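# Mount wire spool on rewinder spindle against drive disc

## Task

Slide the wound wire spool onto the rewinding machine's spindle until it sits fully home against the drive disc, with the disc's drive pin passing through one of the spool flange's holes.

## Robot and tools

Robot: two six-joint arms with parallel grippers, left_arm and right_arm. Scene frame: origin at table-top height midway between the nominal arm bases, +x out over the table, +y toward left_arm, +z up. The arm names do not match image sides. Calibrated bases: left_arm at (-0.003, +0.314, 0) m, quat_wxyz (+1.000, 0, 0, -0.008); right_arm at (-0.044, -0.226, 0) m, quat_wxyz (+1.000, 0, 0, +0.024). Printed hand positions and orientations may be off by a few cm, more at long reach.

Row layout: every command row is one flat list of 14 numbers covering both arms, even if only one moves: left_arm's six joints then its opening, then right_arm's six joints then its opening. Joint order inside each arm: shoulder, elbow, waist, forearm roll, wrist pitch, wrist roll. Joint values are absolute target angles in radians, the same numbers the Joint positions line prints. Waist and wrist pitch have their sign flipped relative to the URDF, everywhere. Usable ranges: shoulder 0.000 to 3.140, elbow -2.967 to 0.000, waist -2.618 to 2.618, forearm roll -1.745 to 1.745, wrist pitch -1.220 to 1.220, wrist roll -2.094 to 2.094. A target more than 0.014 rad beyond an end, and farther out than the joint's last reading, is refused; targets past the true end are clipped there and may be reported with "joint sent to its limit". Opening is an absolute command from -1 (shut) to +1 (wide open, 0.070 m pad gap); closing fully takes about 1 s or more. To keep a gripper unchanged, resend its current command; 0 means half-open, not keep.

Gripper geometry: fingers point along the gripper's +z and close along its y. end_effector_position is the pinch point, about 5 mm behind the fingertips.

Tools:
- execute_actions(actions, cameras): actions is a list of up to 15 actions; each action is a table of up to 15 rows, one row per 1/30 s step; a short table repeats its last row to fill 15 steps (0.5 s). Empty list just reports state and images. Per step, a joint target is capped at 0.963 rad from the measured angle and the hand may not be asked to jump more than 70 mm; joint target speed is capped at 3 rad/s.
- move(target, speed, blend, opening_speed, blocking, cameras): target is one 14-number row or up to 15 rows, absolute joint angles as above, visited in order within 10 s total. speed in rad/s (0.01 to 3, default 0.5) for the joint with farthest to go, one value or one per target. blend in rad rounds corners at intermediate targets. opening_speed (0.2 or more, per second on the -1..+1 scale) ramps the grippers. Opening changes in later rows wait until everything is at rest. blocking=false returns after about 0.5 s while the move runs; a new move then takes over smoothly. Paths ignore obstacles and the other arm; joints lag the path. The result adds a move: line (done, off_target, moving, held, fault) and limits=held if steps were withheld. done/off_target say nothing about contact.
- wait(seconds 0 to 10): scene runs holding last commands; a running move continues.
- stop(): brakes a running move; needs braking room.
- zoom_image(camera, region [x0,y0,x1,y1] pixels, max 504x504): closer look at the latest image of cam_high, cam_low, cam_left_wrist or cam_right_wrist (each 896x504).
- read_manual(section): licence text only.
- finished_scene(scene): ends the current scene, given its number; irreversible. The goal must hold with the robot let go.

Results: Joint positions per arm in the joint order above plus pad gap (m); Joint targets are what joints are being driven to now and can change on their own; Tool commands show gripper commands; grip_measured uses the opening scale. Joint torques follow the same order, include gravity, carry offsets and noise; positive means toward a larger angle. Execute_actions results also list joint positions at some steps. "joint command not followed" means the anti-collision check between arms altered or held a command. MOTOR HOT appears from 65 °C; at 80 °C that arm goes limp for 30 to 60 s or more. A TORQUE FAULT freezes an arm 10 s when contact torque reaches its limit: 21.1 N m for shoulder, elbow, waist; 7.36 N m for the wrist joints, whose motors supply only about 4 N m, so heavy loads can make them sag.

Gripping: once the pads touch, command about 0.05 below the grip_measured reading for full force (about 20 N per pad), less for a lighter hold. Very thin parts (under about 2 mm) get less force. Fast closes squeeze harder.

Avoid: dropping the spool, releasing it while moving, knocking anything off the table (that fails the task), slamming or pressing hard into the machine, and any contact or gripping between the two arms, which can end the scene. Faster moves and targets set deeper past contact push harder. Holding loads at full stretch heats motors. Loose objects may occasionally get nudged. Scene time keeps running while you think.

Each tool is called after "Emit:" as name(argument=value, ...), one argument or row to a line, values as JSON.

## Session

I'll start by looking at the scene.

Emit:
execute_actions(
  actions=[],
)

Scene clock: 0.00 s.
left_arm: end_effector_position=(+0.0846, -0.0637, +0.1483) grip_measured=+0.99 end_effector_quat_wxyz=(+0.388, +0.324, +0.863, -0.002) | right_arm: end_effector_position=(+0.4110, -0.3773, +0.1143) grip_measured=+0.99 end_effector_quat_wxyz=(+0.190, +0.484, +0.854, +0.023)
Joint names: [shoulder, elbow, waist, forearm roll, wrist pitch, wrist roll]
Joint positions: left_arm=[1.761 -1.223 1.741 0.886 -1.138 -1.438 0.07] | right_arm=[1.985 -1.626 0.352 -0.043 -0.915 0.747 0.07]
Joint torques (N m): no reading
Motor temperatures (°C): left_arm=[32 31 36 35 34 29] | right_arm=[38 31 30 33 39 28]
Joint targets: left_arm=[1.761 -1.223 1.741 0.886 -1.138 -1.438] | right_arm=[1.985 -1.626 0.352 -0.043 -0.915 0.747]
Tool commands: left_gripper/opening=+1.0 right_gripper/opening=+1.0

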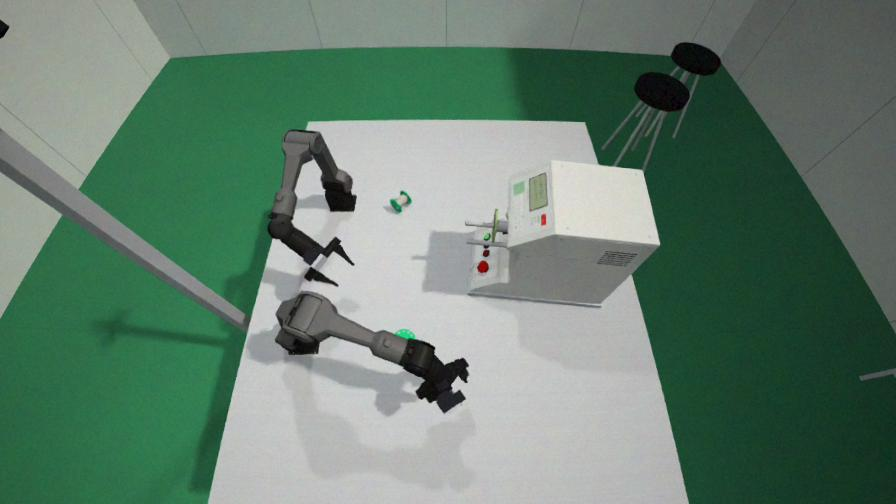

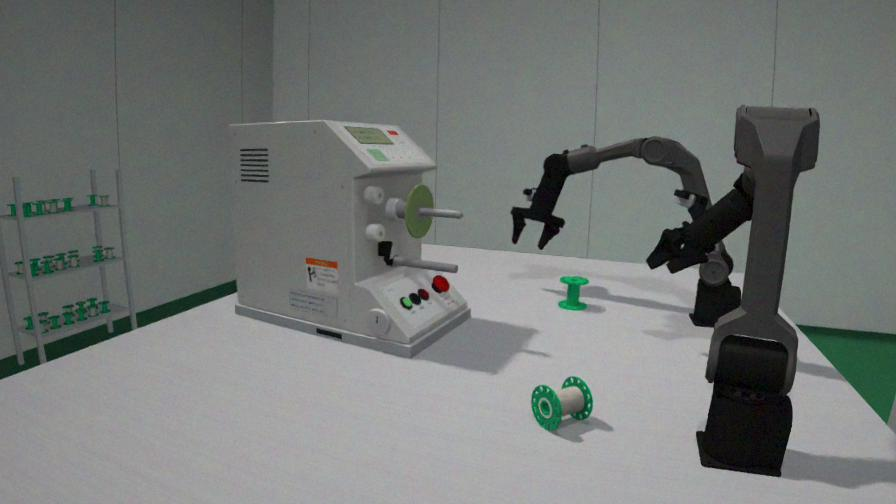

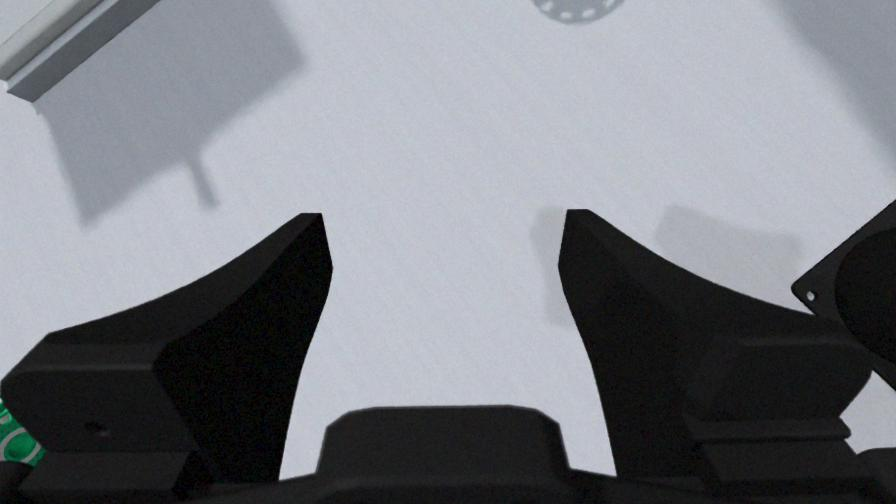

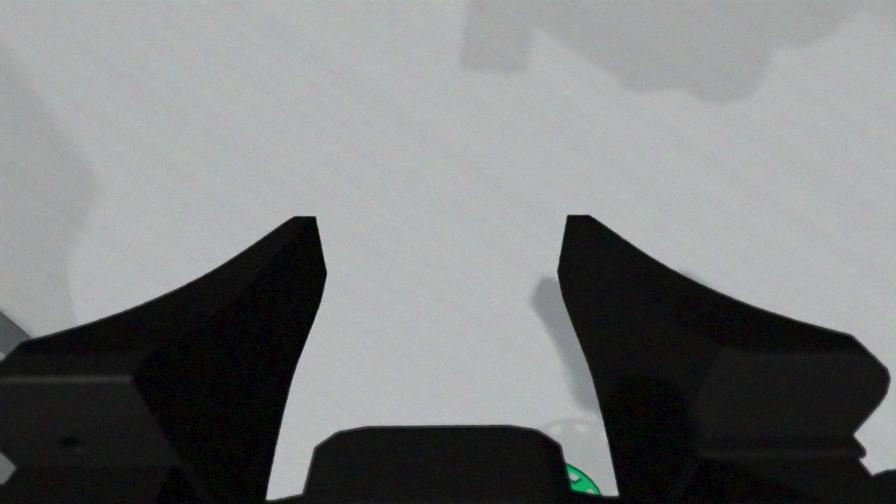

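Emit:
zoom_image(
  camera="cam_high",
  region=[380, 150, 580, 310],
)

Emit:
zoom_image(
  camera="cam_low",
  region=[340, 160, 480, 350],
)

Emit:
zoom_image(
  camera="cam_low",
  region=[500, 260, 620, 450],
)

Scaled by 2.520 from the camera's 896x504 image, which has a finer 1280x720 frame.

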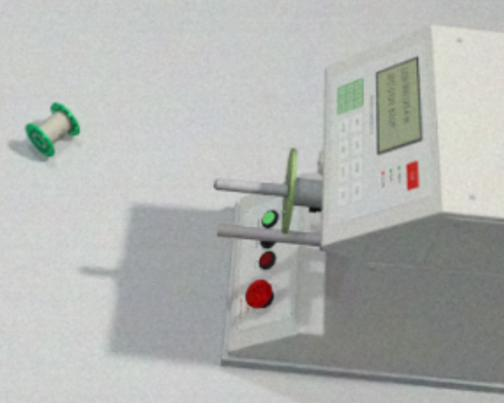

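Scaled by 2.653 from the camera's 896x504 image, which has a finer 1280x720 frame.

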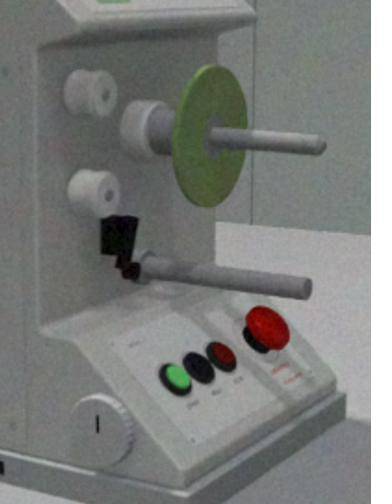

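Scaled by 2.653 from the camera's 896x504 image, which has a finer 1280x720 frame.

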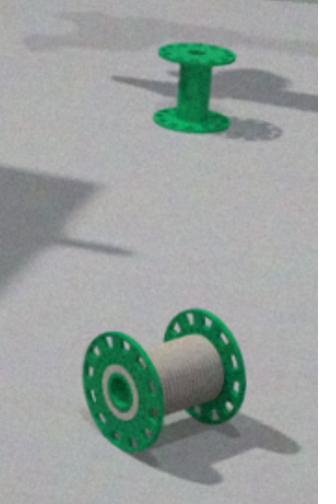

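Emit:
move(
  target=[0.969, -0.963, 0.25, 0.0, -0.082, 0.0, 1.0, 1.985, -1.626, 0.352, -0.043, -0.915, 0.747, 1.0],
  speed=0.9,
  cameras=["cam_high", "cam_left_wrist"],
)

Scene clock: 56.80 s.
left_arm: end_effector_position=(+0.3264, +0.2245, +0.4201) grip_measured=+0.99 end_effector_quat_wxyz=(+0.701, +0.093, +0.701, -0.093) | right_arm: end_effector_position=(+0.4110, -0.3773, +0.1143) grip_measured=+0.99 end_effector_quat_wxyz=(+0.190, +0.484, +0.854, +0.023)
Joint names: [shoulder, elbow, waist, forearm roll, wrist pitch, wrist roll]
Joint positions: left_arm=[0.967 -0.963 0.249 -0.001 -0.082 0.001 0.07] | right_arm=[1.985 -1.626 0.352 -0.043 -0.915 0.747 0.07]
Joint torques (N m): left_arm=[-0.2 -6.22 1.09 0.03 0.63 -0.15] | right_arm=[-5.78 -6.07 -0.07 0.05 0.39 -0.03]
Joint targets: left_arm=[0.969 -0.963 0.250 0.000 -0.082 0.000] | right_arm=[1.985 -1.626 0.352 -0.043 -0.915 0.747]
move: done
Images, in order (width x height): cam_high 896x504, cam_left_wrist 896x504.

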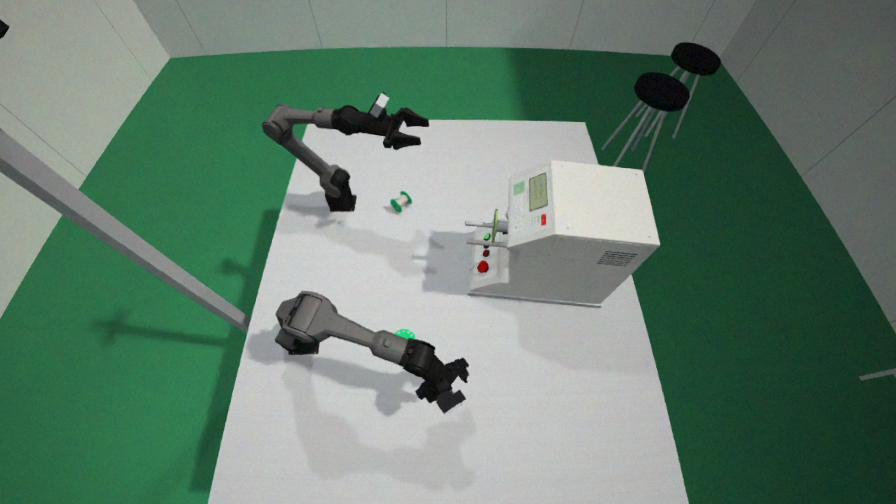

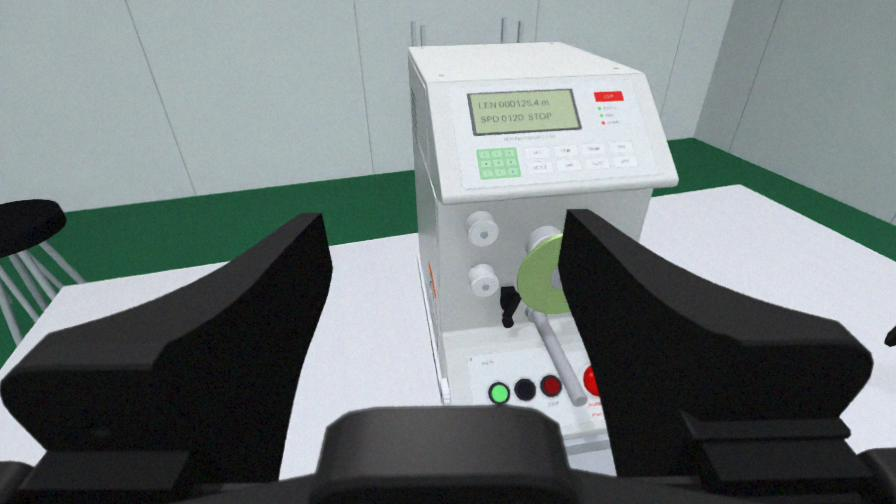

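Emit:
move(
  target=[0.969, -0.963, 0.50, 0.0, -0.082, 0.0, 1.0, 1.985, -1.626, 0.352, -0.043, -0.915, 0.747, 1.0],
  speed=0.6,
  cameras=["cam_left_wrist"],
)

Emit:
zoom_image(
  camera="cam_left_wrist",
  region=[320, 150, 580, 350],
)

Scene clock: 59.67 s.
left_arm: end_effector_position=(+0.2940, +0.1450, +0.4198) grip_measured=+0.99 end_effector_quat_wxyz=(+0.684, +0.181, +0.684, -0.181) | right_arm: end_effector_position=(+0.4110, -0.3773, +0.1143) grip_measured=+0.99 end_effector_quat_wxyz=(+0.190, +0.484, +0.854, +0.023)
Joint names: [shoulder, elbow, waist, forearm roll, wrist pitch, wrist roll]
Joint positions: left_arm=[0.968 -0.963 0.501 -0.001 -0.082 0 0.07] | right_arm=[1.985 -1.626 0.352 -0.043 -0.915 0.747 0.07]
Joint torques (N m): left_arm=[-0.26 -8.35 -0.28 -0.09 0.74 -0.1] | right_arm=[-5.74 -6.66 -0.02 0.03 0.42 -0.05]
Joint targets: left_arm=[0.969 -0.963 0.500 0.000 -0.082 0.000] | right_arm=[1.985 -1.626 0.352 -0.043 -0.915 0.747]
move: done
Images, in order (width x height): cam_left_wrist 896x504.

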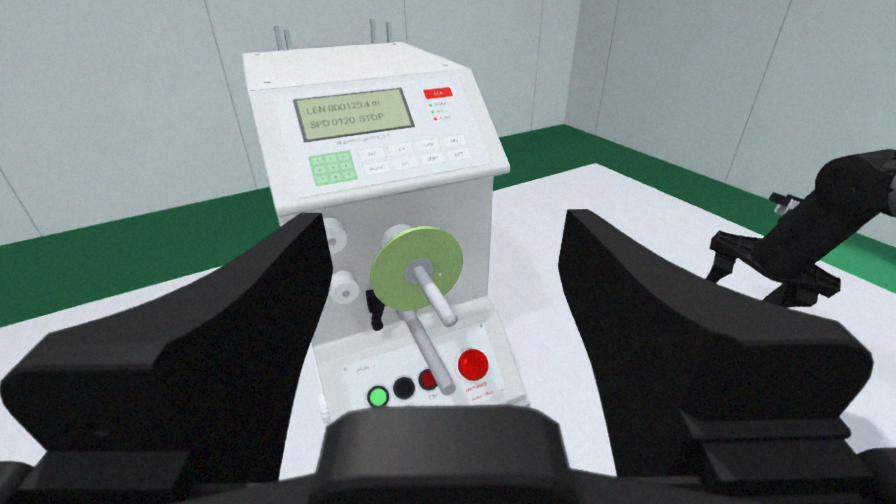

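Scaled by 1.938 from the camera's 896x504 image, which has a finer 1280x720 frame.

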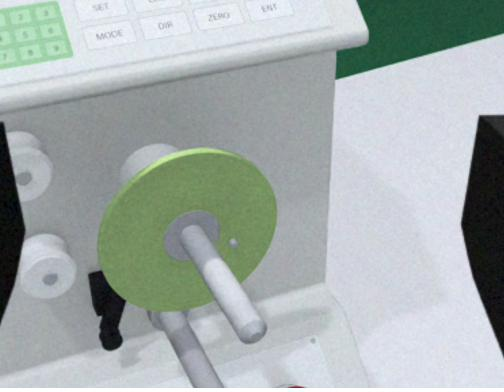

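Emit:
move(
  target=[1.444, -1.166, 0.0, 0.0, -1.208, 0.0, 1.0, 1.647, -0.719, -0.399, 0.0, 1.023, 0.0, 1.0],
  speed=0.9,
  cameras=["cam_left_wrist", "cam_right_wrist"],
)

Emit:
zoom_image(
  camera="cam_left_wrist",
  region=[330, 180, 570, 400],
)

Emit:
zoom_image(
  camera="cam_right_wrist",
  region=[320, 120, 580, 320],
)

Scene clock: 99.33 s.
left_arm: end_effector_position=(+0.2875, +0.3094, +0.1631) grip_measured=+0.99 end_effector_quat_wxyz=(+0.085, +0.007, +0.996, -0.001) | right_arm: end_effector_position=(+0.3720, -0.0265, +0.2692) grip_measured=+0.99 end_effector_quat_wxyz=(+0.749, -0.142, +0.624, +0.170)
Joint names: [shoulder, elbow, waist, forearm roll, wrist pitch, wrist roll]
Joint positions: left_arm=[1.445 -1.165 -0.001 -0.001 -1.208 0 0.07] | right_arm=[1.647 -0.718 -0.4 -0.001 1.023 0 0.07]
Joint torques (N m): left_arm=[-4.98 -7.46 0.94 -0.04 0.25 0.01] | right_arm=[-3.79 -5.11 1.39 0.1 1.06 -0.01]
Joint targets: left_arm=[1.444 -1.166 0.000 0.000 -1.208 0.000] | right_arm=[1.647 -0.719 -0.399 0.000 1.023 0.000]
move: done
Images, in order (width x height): cam_left_wrist 896x504, cam_right_wrist 896x504.

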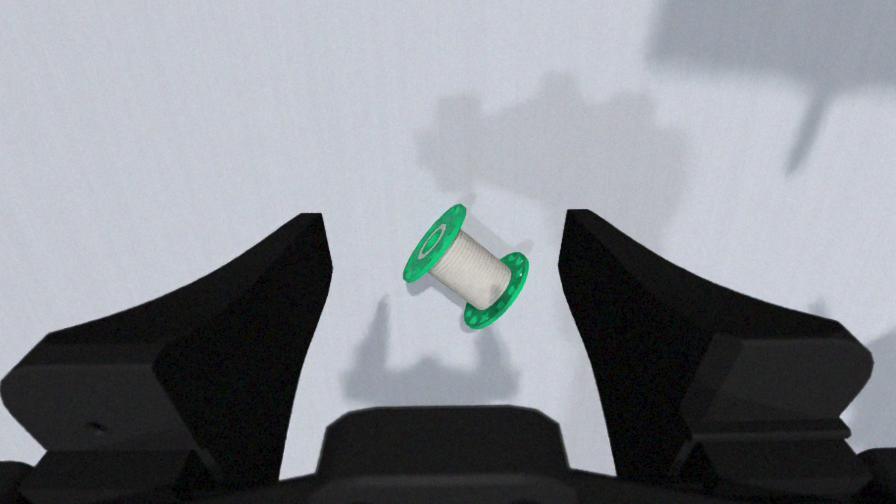

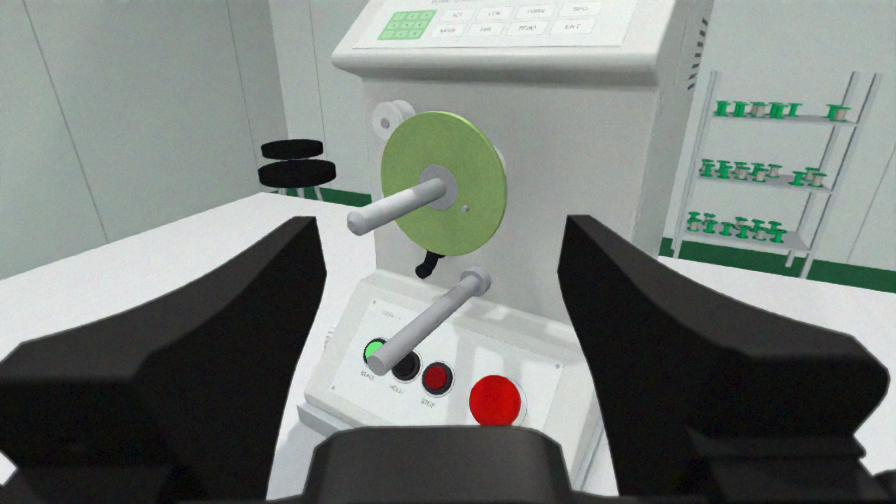

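Scaled by 2.100 from the camera's 896x504 image, which has a finer 1280x720 frame.

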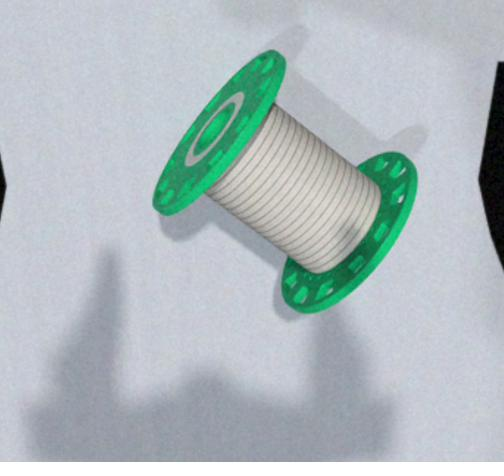

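Scaled by 1.938 from the camera's 896x504 image, which has a finer 1280x720 frame.

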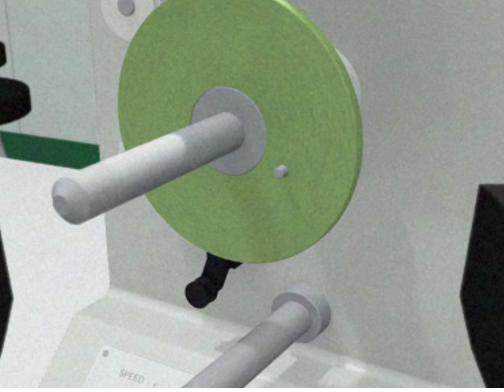

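Emit:
move(
  target=[1.567, -0.905, -0.137, -0.187, -1.198, -0.649, 1.0, 1.419, -0.837, -0.327, 0.0, 0.321, 1.571, 1.0],
  speed=0.7,
  cameras=["cam_left_wrist", "cam_right_wrist"],
)

Emit:
zoom_image(
  camera="cam_left_wrist",
  region=[300, 150, 600, 450],
)

Emit:
zoom_image(
  camera="cam_right_wrist",
  region=[300, 100, 600, 400],
)

Scene clock: 155.70 s.
left_arm: end_effector_position=(+0.2170, +0.3019, +0.0733) grip_measured=+0.99 end_effector_quat_wxyz=(-0.119, -0.412, +0.902, -0.054) | right_arm: end_effector_position=(+0.3698, -0.0631, +0.2696) grip_measured=+0.99 end_effector_quat_wxyz=(+0.362, +0.431, +0.633, +0.531)
Joint names: [shoulder, elbow, waist, forearm roll, wrist pitch, wrist roll]
Joint positions: left_arm=[1.567 -0.904 -0.137 -0.187 -1.198 -0.65 0.07] | right_arm=[1.419 -0.837 -0.328 -0.001 0.321 1.571 0.07]
Joint torques (N m): left_arm=[-4.24 -5.27 0.08 -0.09 0 0.25] | right_arm=[-3.17 -6.76 1.18 -0.08 1.31 -0.17]
Joint targets: left_arm=[1.567 -0.905 -0.137 -0.187 -1.198 -0.649] | right_arm=[1.419 -0.837 -0.327 0.000 0.321 1.571]
move: done
Images, in order (width x height): cam_left_wrist 896x504, cam_right_wrist 896x504.

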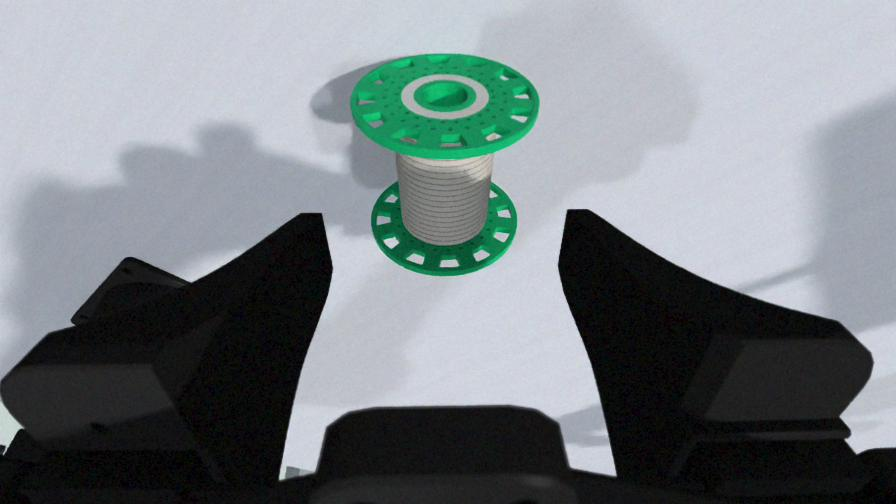

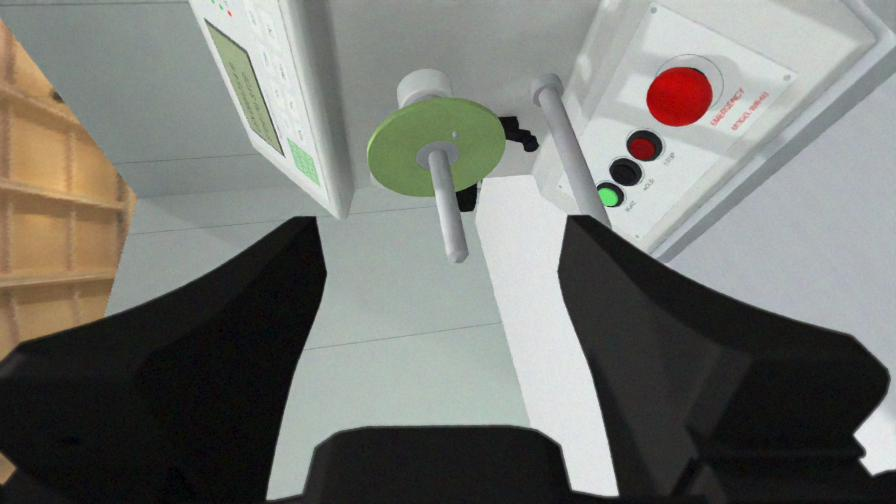

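Scaled by 1.680 from the camera's 896x504 image, which has a finer 1280x720 frame.

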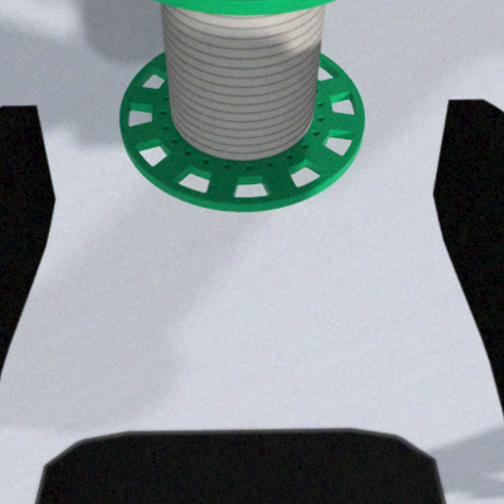

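Scaled by 1.680 from the camera's 896x504 image, which has a finer 1280x720 frame.

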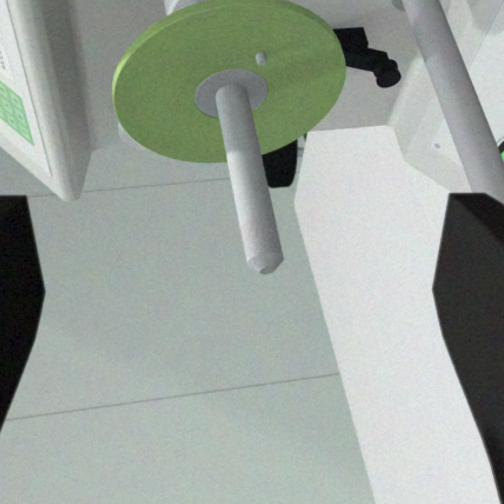

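Emit:
move(
  target=[1.632, -0.767, -0.101, -0.217, -0.994, -0.634, 1.0, 1.419, -0.837, -0.327, 0.0, 0.321, 1.571, 1.0],
  speed=0.2,
  cameras=["cam_left_wrist"],
)

Scene clock: 166.73 s.
left_arm: end_effector_position=(+0.2077, +0.2918, +0.0277) grip_measured=+0.99 end_effector_quat_wxyz=(-0.119, -0.411, +0.902, -0.054) | right_arm: end_effector_position=(+0.3698, -0.0631, +0.2696) grip_measured=+0.99 end_effector_quat_wxyz=(+0.362, +0.431, +0.633, +0.531)
Joint names: [shoulder, elbow, waist, forearm roll, wrist pitch, wrist roll]
Joint positions: left_arm=[1.632 -0.766 -0.101 -0.216 -0.994 -0.634 0.07] | right_arm=[1.419 -0.837 -0.328 -0.001 0.321 1.571 0.07]
Joint torques (N m): left_arm=[-4.46 -5.07 0.85 -0.11 -0.14 0.21] | right_arm=[-2.39 -4.87 0.02 0.01 1.22 -0.11]
Joint targets: left_arm=[1.632 -0.767 -0.101 -0.217 -0.994 -0.634] | right_arm=[1.419 -0.837 -0.327 0.000 0.321 1.571]
move: done
Images, in order (width x height): cam_left_wrist 896x504.

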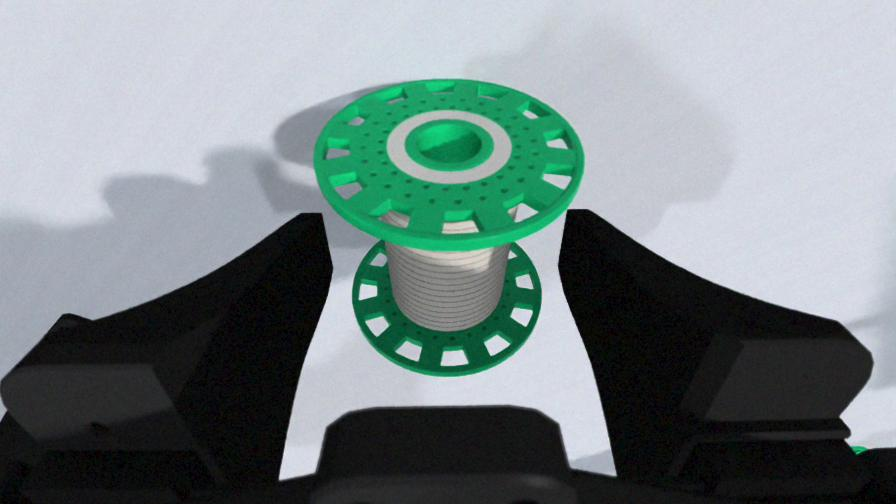

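Emit:
move(
  target=[1.632, -0.767, -0.101, -0.217, -0.994, -0.634, -0.2, 1.419, -0.837, -0.327, 0.0, 0.321, 1.571, 1.0],
  speed=0.2,
  opening_speed=0.8,
  cameras=["cam_left_wrist"],
)

Scene clock: 170.57 s.
left_arm: end_effector_position=(+0.2081, +0.2918, +0.0278) grip_measured=+0.00 end_effector_quat_wxyz=(-0.119, -0.411, +0.902, -0.054) | right_arm: end_effector_position=(+0.3698, -0.0631, +0.2696) grip_measured=+0.99 end_effector_quat_wxyz=(+0.362, +0.431, +0.633, +0.531)
Joint names: [shoulder, elbow, waist, forearm roll, wrist pitch, wrist roll]
Joint positions: left_arm=[1.632 -0.767 -0.101 -0.216 -0.994 -0.634 0.035] | right_arm=[1.419 -0.837 -0.328 -0.001 0.321 1.571 0.07]
Joint torques (N m): left_arm=[-5.48 -5 -0.14 -0.07 -0.09 -0.11] | right_arm=[-2.41 -4.87 0.08 0.05 1.17 -0.13]
Joint targets: left_arm=[1.632 -0.767 -0.101 -0.217 -0.994 -0.634] | right_arm=[1.419 -0.837 -0.327 0.000 0.321 1.571]
move: done
Images, in order (width x height): cam_left_wrist 896x504.

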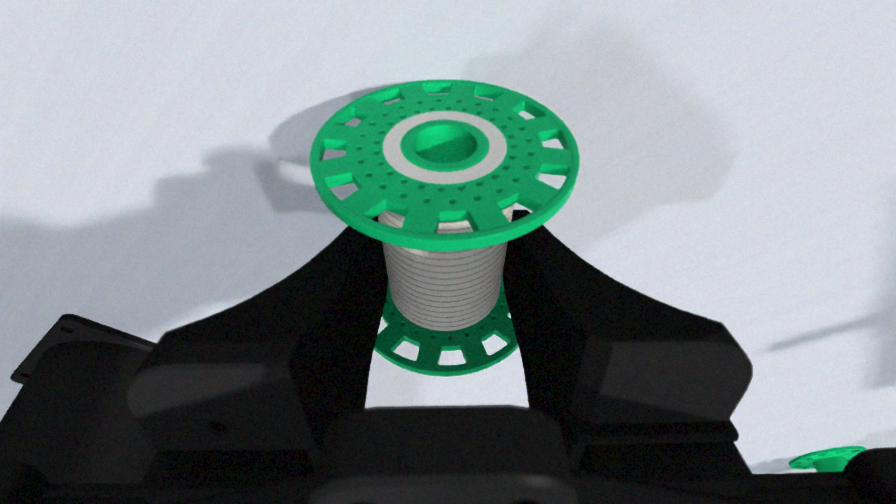

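Emit:
zoom_image(
  camera="cam_left_wrist",
  region=[300, 70, 590, 260],
)

Scaled by 1.738 from the camera's 896x504 image, which has a finer 1280x720 frame.

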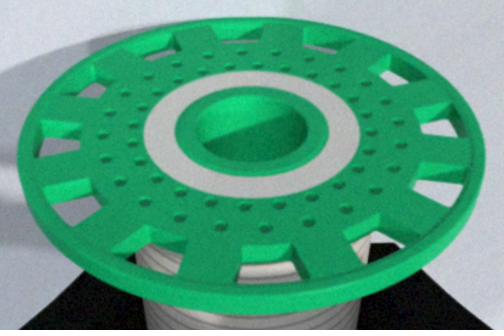

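Emit:
move(
  target=[
    [1.632, -0.767, -0.101, -0.217, -0.994, -0.634, 0.4, 1.419, -0.837, -0.327, 0.0, 0.321, 1.571, 1.0],
    [1.680, -0.810, -0.147, -0.262, -1.069, -0.566, 0.4, 1.419, -0.837, -0.327, 0.0, 0.321, 1.571, 1.0],
  ],
  speed=0.15,
  opening_speed=1.0,
  cameras=["cam_left_wrist"],
)

Scene clock: 203.20 s.
left_arm: end_effector_position=(+0.2072, +0.2907, +0.0299) grip_measured=+0.40 end_effector_quat_wxyz=(-0.159, -0.409, +0.896, -0.072) | right_arm: end_effector_position=(+0.3698, -0.0631, +0.2696) grip_measured=+0.99 end_effector_quat_wxyz=(+0.362, +0.431, +0.633, +0.531)
Joint names: [shoulder, elbow, waist, forearm roll, wrist pitch, wrist roll]
Joint positions: left_arm=[1.681 -0.81 -0.147 -0.263 -1.07 -0.565 0.049] | right_arm=[1.419 -0.837 -0.328 -0.001 0.321 1.571 0.07]
Joint torques (N m): left_arm=[-4.86 -4.78 0.27 -0.08 -0.05 -0.14] | right_arm=[-2.4 -4.89 0.22 0.05 1.02 -0.19]
Joint targets: left_arm=[1.680 -0.810 -0.147 -0.262 -1.069 -0.566] | right_arm=[1.419 -0.837 -0.327 0.000 0.321 1.571]
move: done
Images, in order (width x height): cam_left_wrist 896x504.

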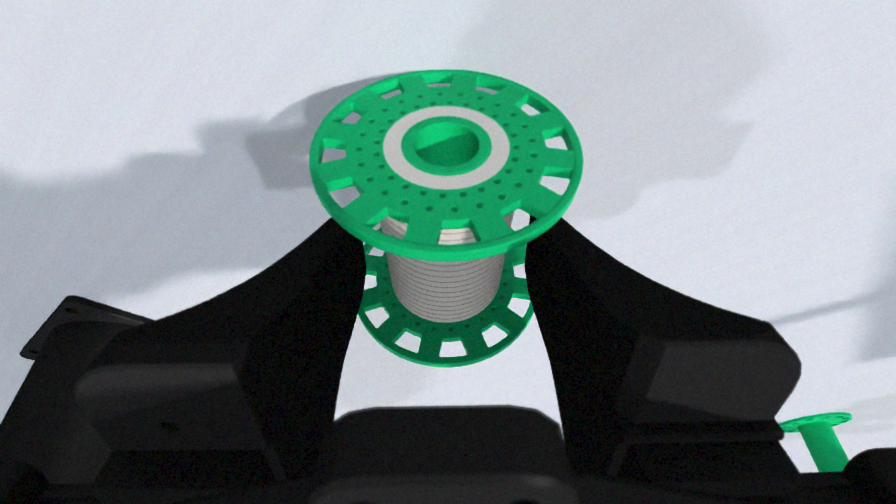

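Emit:
move(
  target=[1.680,-0.810,-0.147,-0.262,-1.069,-0.566,-0.2,1.419,-0.837,-0.327,0.0,0.321,1.571,1.0],
  opening_speed=0.8,
  cameras=["cam_left_wrist"],
)

Scene clock: 210.87 s.
left_arm: end_effector_position=(+0.2074, +0.2908, +0.0298) grip_measured=+0.00 end_effector_quat_wxyz=(-0.158, -0.409, +0.896, -0.072) | right_arm: end_effector_position=(+0.3698, -0.0631, +0.2696) grip_measured=+0.99 end_effector_quat_wxyz=(+0.362, +0.431, +0.633, +0.531)
Joint names: [shoulder, elbow, waist, forearm roll, wrist pitch, wrist roll]
Joint positions: left_arm=[1.681 -0.81 -0.147 -0.263 -1.069 -0.566 0.035] | right_arm=[1.419 -0.837 -0.328 -0.001 0.321 1.571 0.07]
Joint torques (N m): left_arm=[-5.73 -3.57 0.97 -0.09 -0.13 -0.1] | right_arm=[-2.43 -4.98 0.33 0.04 1.03 -0.18]
Joint targets: left_arm=[1.680 -0.810 -0.147 -0.262 -1.069 -0.566] | right_arm=[1.419 -0.837 -0.327 0.000 0.321 1.571]
move: done
Images, in order (width x height): cam_left_wrist 896x504.

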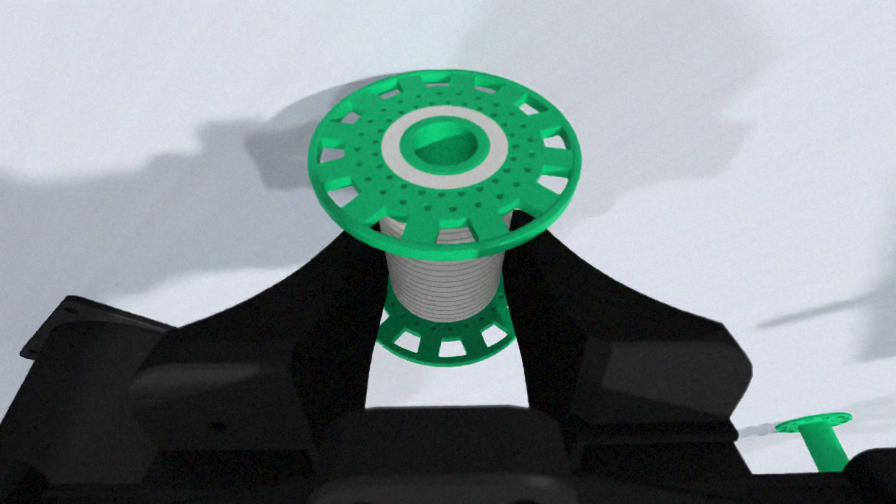

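Emit:
zoom_image(
  camera="cam_left_wrist",
  region=[300, 60, 600, 370],
)

Scaled by 1.626 from the camera's 896x504 image, which has a finer 1280x720 frame.

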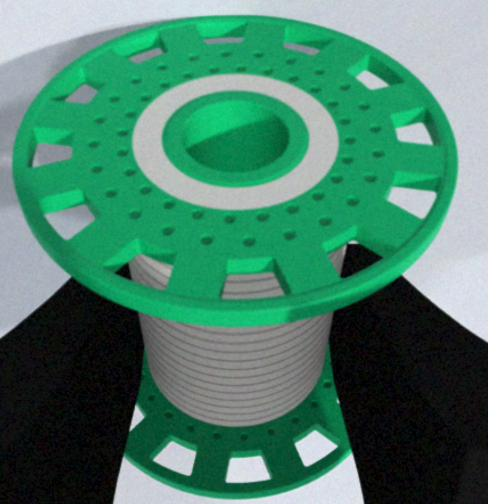

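Emit:
move(
  target=[
    [1.625,-0.858,-0.147,-0.262,-1.155,-0.566,-0.2,1.419,-0.837,-0.327,0.0,0.321,1.571,1.0],
    [1.50,-1.12,-0.12,-0.262,-1.069,-0.566,-0.2,1.419,-0.837,-0.327,0.0,0.321,1.571,1.0],
    [1.2,-1.0,0.0,0.0,-0.7,-0.35,-0.2,1.419,-0.837,-0.327,0.0,0.321,1.571,1.0],
  ],
  speed=[0.25,0.6,0.7],
  blend=[0.04,0.1,0],
  cameras=["cam_high","cam_left_wrist"],
)

Scene clock: 237.87 s.
left_arm: end_effector_position=(+0.3344, +0.3084, +0.2333) grip_measured=+0.00 end_effector_quat_wxyz=(+0.365, -0.154, +0.916, -0.067) | right_arm: end_effector_position=(+0.3698, -0.0631, +0.2696) grip_measured=+0.99 end_effector_quat_wxyz=(+0.362, +0.431, +0.633, +0.531)
Joint names: [shoulder, elbow, waist, forearm roll, wrist pitch, wrist roll]
Joint positions: left_arm=[1.198 -1.001 0.001 0 -0.701 -0.349 0.035] | right_arm=[1.419 -0.837 -0.328 -0.001 0.321 1.571 0.07]
Joint torques (N m): left_arm=[-2.85 -7.4 0.27 -0.06 0.77 -0.11] | right_arm=[-2.47 -4.95 0.47 0.01 1.05 -0.16]
Joint targets: left_arm=[1.200 -1.000 0.000 0.000 -0.700 -0.350] | right_arm=[1.419 -0.837 -0.327 0.000 0.321 1.571]
move: done
Images, in order (width x height): cam_high 896x504, cam_left_wrist 896x504.

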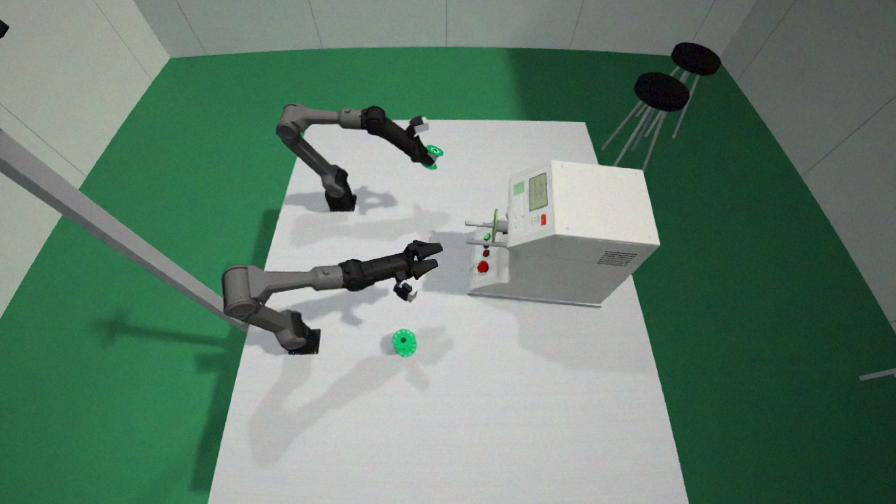

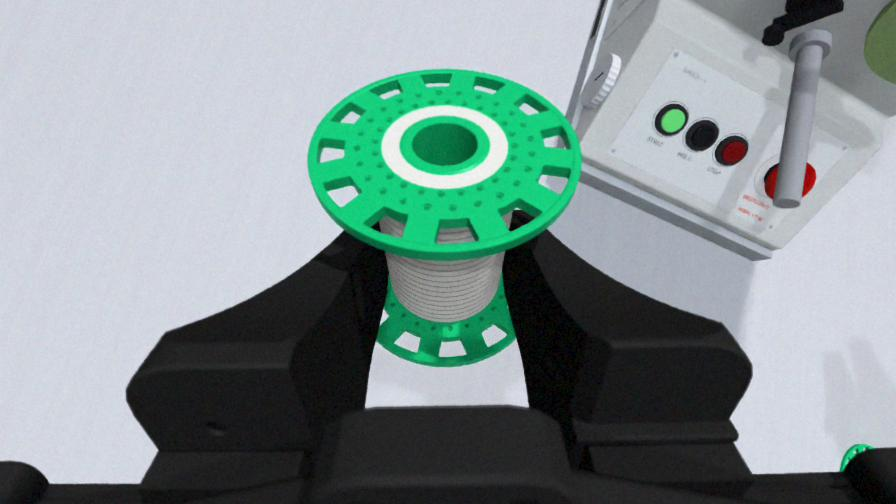

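Emit:
move(
  target=[
    [1.144,-0.985,0.02,0.6,0.0,0.1,-0.2,1.419,-0.837,-0.327,0.0,0.321,1.571,1.0],
    [1.3,-1.0,0.0,1.4838,1.1418,0.6738,-0.2,1.419,-0.837,-0.327,0.0,0.321,1.571,1.0],
  ],
  speed=[0.7,0.8],
  blend=[0.15,0],
  cameras=["cam_left_wrist","cam_right_wrist","cam_high"],
)

Scene clock: 245.90 s.
left_arm: end_effector_position=(+0.2990, +0.1080, +0.3717) grip_measured=+0.00 end_effector_quat_wxyz=(+0.638, +0.711, -0.009, +0.295) | right_arm: end_effector_position=(+0.3698, -0.0631, +0.2696) grip_measured=+0.99 end_effector_quat_wxyz=(+0.362, +0.431, +0.633, +0.531)
Joint names: [shoulder, elbow, waist, forearm roll, wrist pitch, wrist roll]
Joint positions: left_arm=[1.3 -1 0.001 1.484 1.141 0.674 0.035] | right_arm=[1.419 -0.837 -0.328 -0.001 0.321 1.571 0.07]
Joint torques (N m): left_arm=[-3.46 -8.62 -0.21 -1.29 0.22 -0.26] | right_arm=[-2.47 -4.97 0.56 0 1.07 -0.14]
Joint targets: left_arm=[1.300 -1.000 0.000 1.484 1.142 0.674] | right_arm=[1.419 -0.837 -0.327 0.000 0.321 1.571]
move: done
Images, in order (width x height): cam_high 896x504, cam_left_wrist 896x504, cam_right_wrist 896x504.

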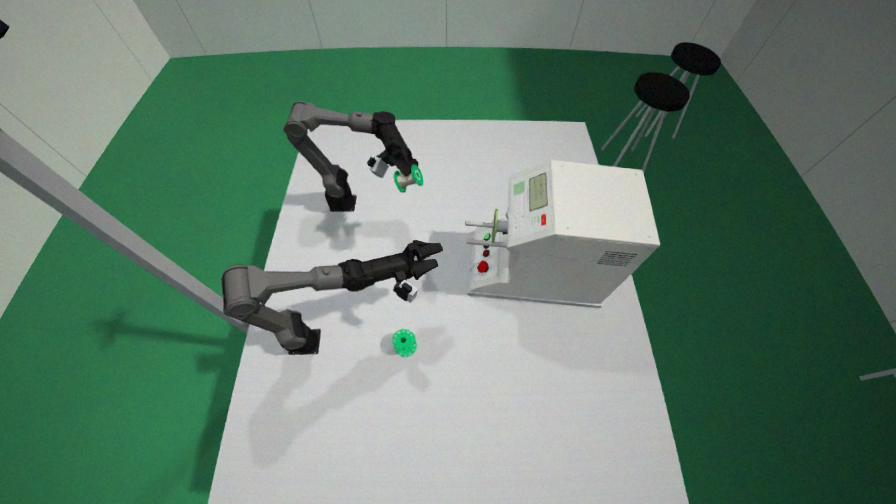

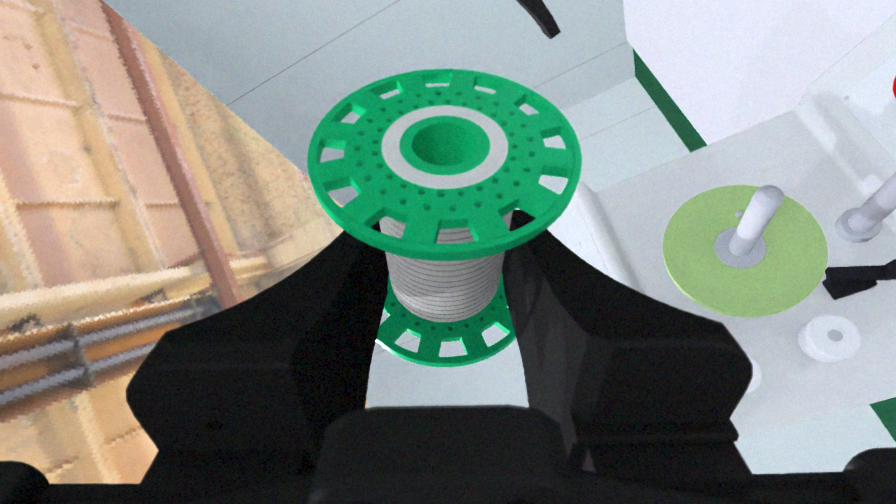

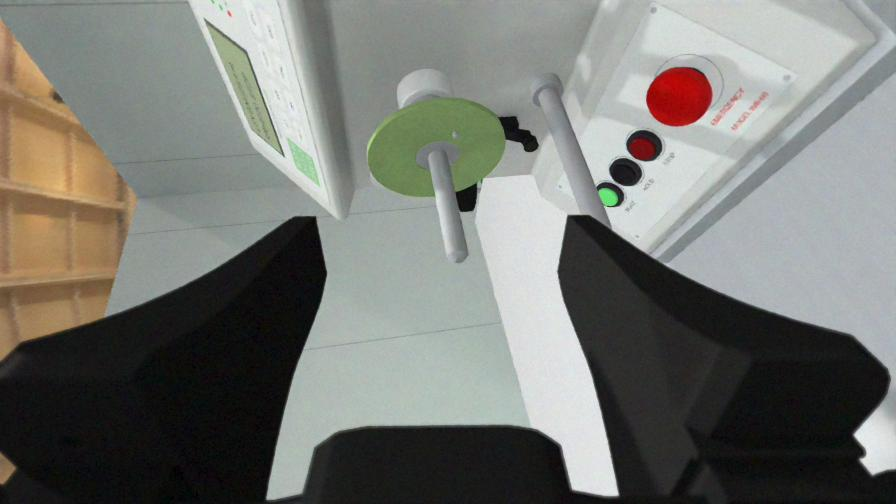

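Emit:
zoom_image(
  camera="cam_left_wrist",
  region=[640, 150, 896, 380],
)

Emit:
zoom_image(
  camera="cam_right_wrist",
  region=[350, 60, 620, 290],
)

Scaled by 1.969 from the camera's 896x504 image, which has a finer 1280x720 frame.

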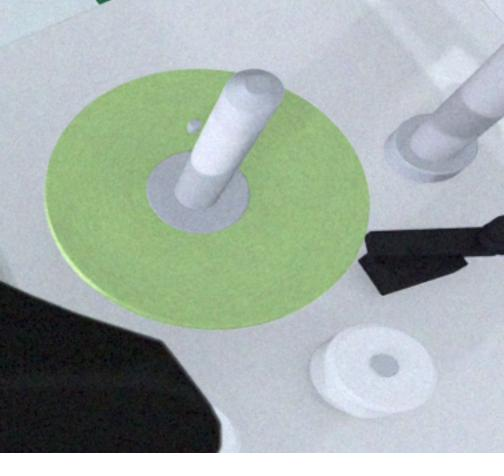

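Scaled by 1.867 from the camera's 896x504 image, which has a finer 1280x720 frame.

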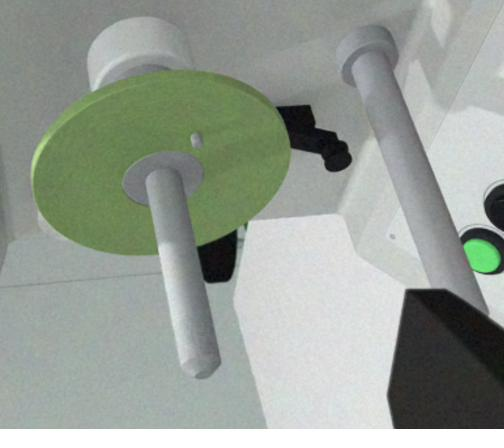

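Emit:
move(
  target=[
    [1.8561,-1.144,0.1199,1.4838,1.1418,0.6738,-0.2,1.419,-0.837,-0.327,0.0,0.321,1.571,1.0],
  ],
  speed=[0.6],
  cameras=["cam_left_wrist","cam_right_wrist","cam_high"],
)

Scene clock: 250.30 s.
left_arm: end_effector_position=(+0.3839, +0.0582, +0.2141) grip_measured=+0.00 end_effector_quat_wxyz=(+0.632, +0.764, +0.076, +0.106) | right_arm: end_effector_position=(+0.3698, -0.0631, +0.2696) grip_measured=+0.99 end_effector_quat_wxyz=(+0.362, +0.431, +0.633, +0.531)
Joint names: [shoulder, elbow, waist, forearm roll, wrist pitch, wrist roll]
Joint positions: left_arm=[1.857 -1.144 0.12 1.484 1.141 0.674 0.035] | right_arm=[1.419 -0.837 -0.328 -0.001 0.321 1.571 0.07]
Joint torques (N m): left_arm=[-9.44 -7.61 0.28 -1.19 0.65 -0.22] | right_arm=[-2.5 -4.99 0.61 -0.02 1.08 -0.13]
Joint targets: left_arm=[1.856 -1.144 0.120 1.484 1.142 0.674] | right_arm=[1.419 -0.837 -0.327 0.000 0.321 1.571]
move: done
Images, in order (width x height): cam_high 896x504, cam_left_wrist 896x504, cam_right_wrist 896x504.

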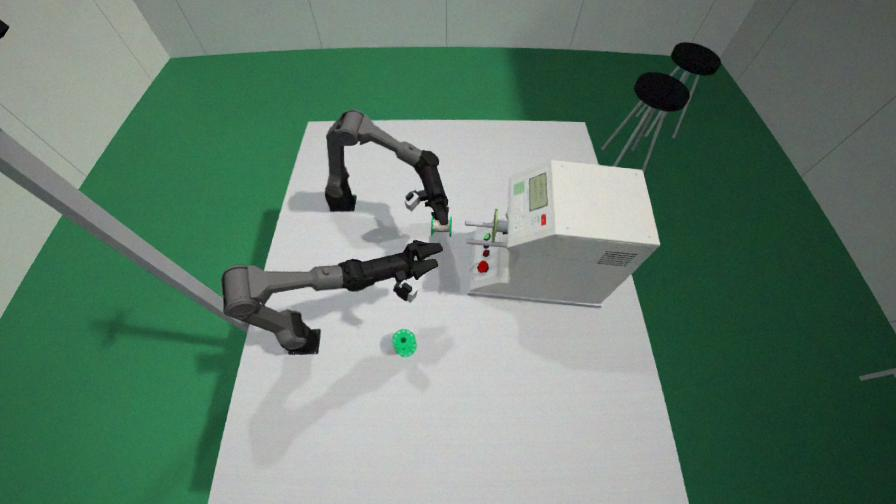

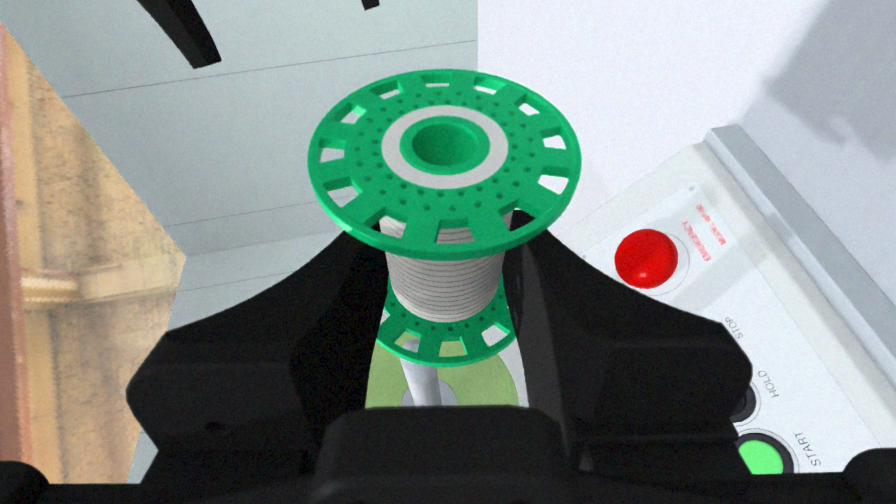

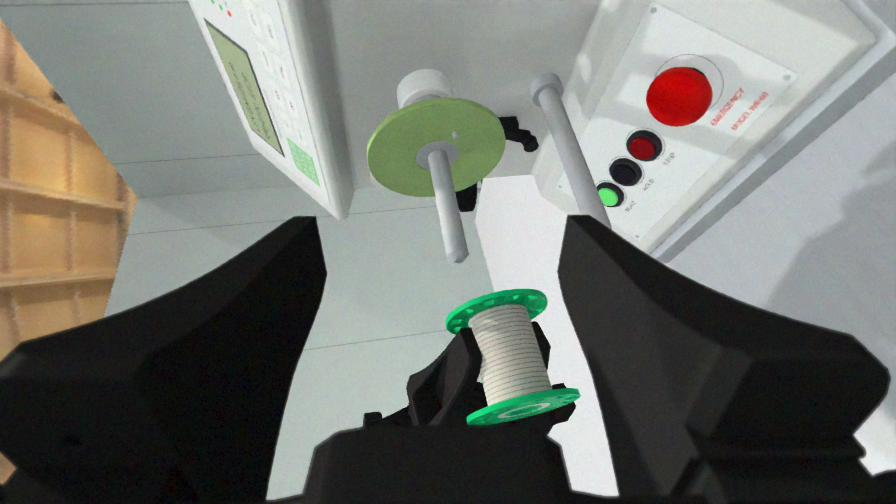

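Emit:
zoom_image(
  camera="cam_left_wrist",
  region=[340, 290, 560, 420],
)

Emit:
zoom_image(
  camera="cam_right_wrist",
  region=[350, 80, 610, 440],
)

Scaled by 2.291 from the camera's 896x504 image, which has a finer 1280x720 frame.

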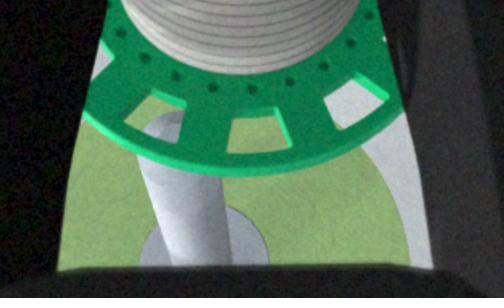

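Scaled by 1.400 from the camera's 896x504 image, which has a finer 1280x720 frame.

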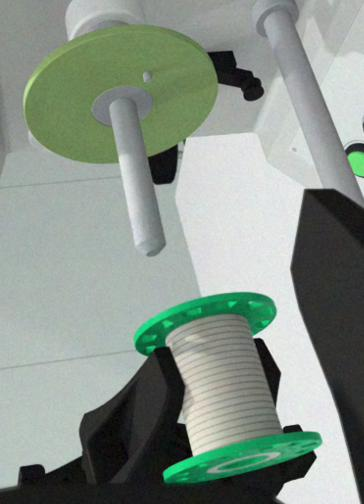

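Emit:
zoom_image(
  camera="cam_right_wrist",
  region=[400, 120, 500, 280],
)

Emit:
zoom_image(
  camera="cam_right_wrist",
  region=[430, 270, 600, 440],
)

Scaled by 3.150 from the camera's 896x504 image, which has a finer 1280x720 frame.

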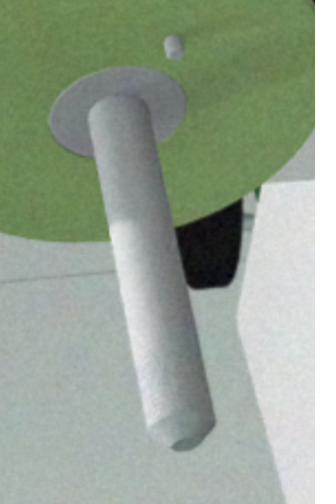

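Scaled by 2.965 from the camera's 896x504 image, which has a finer 1280x720 frame.

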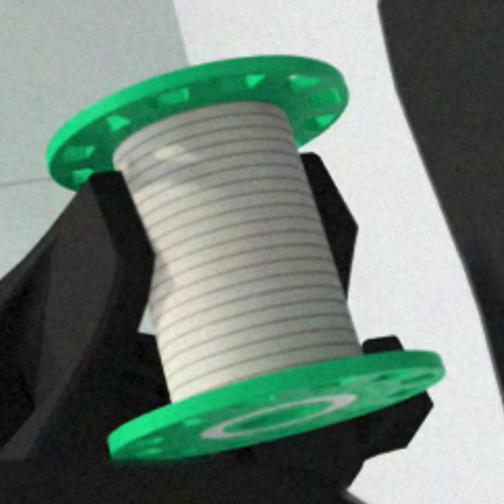

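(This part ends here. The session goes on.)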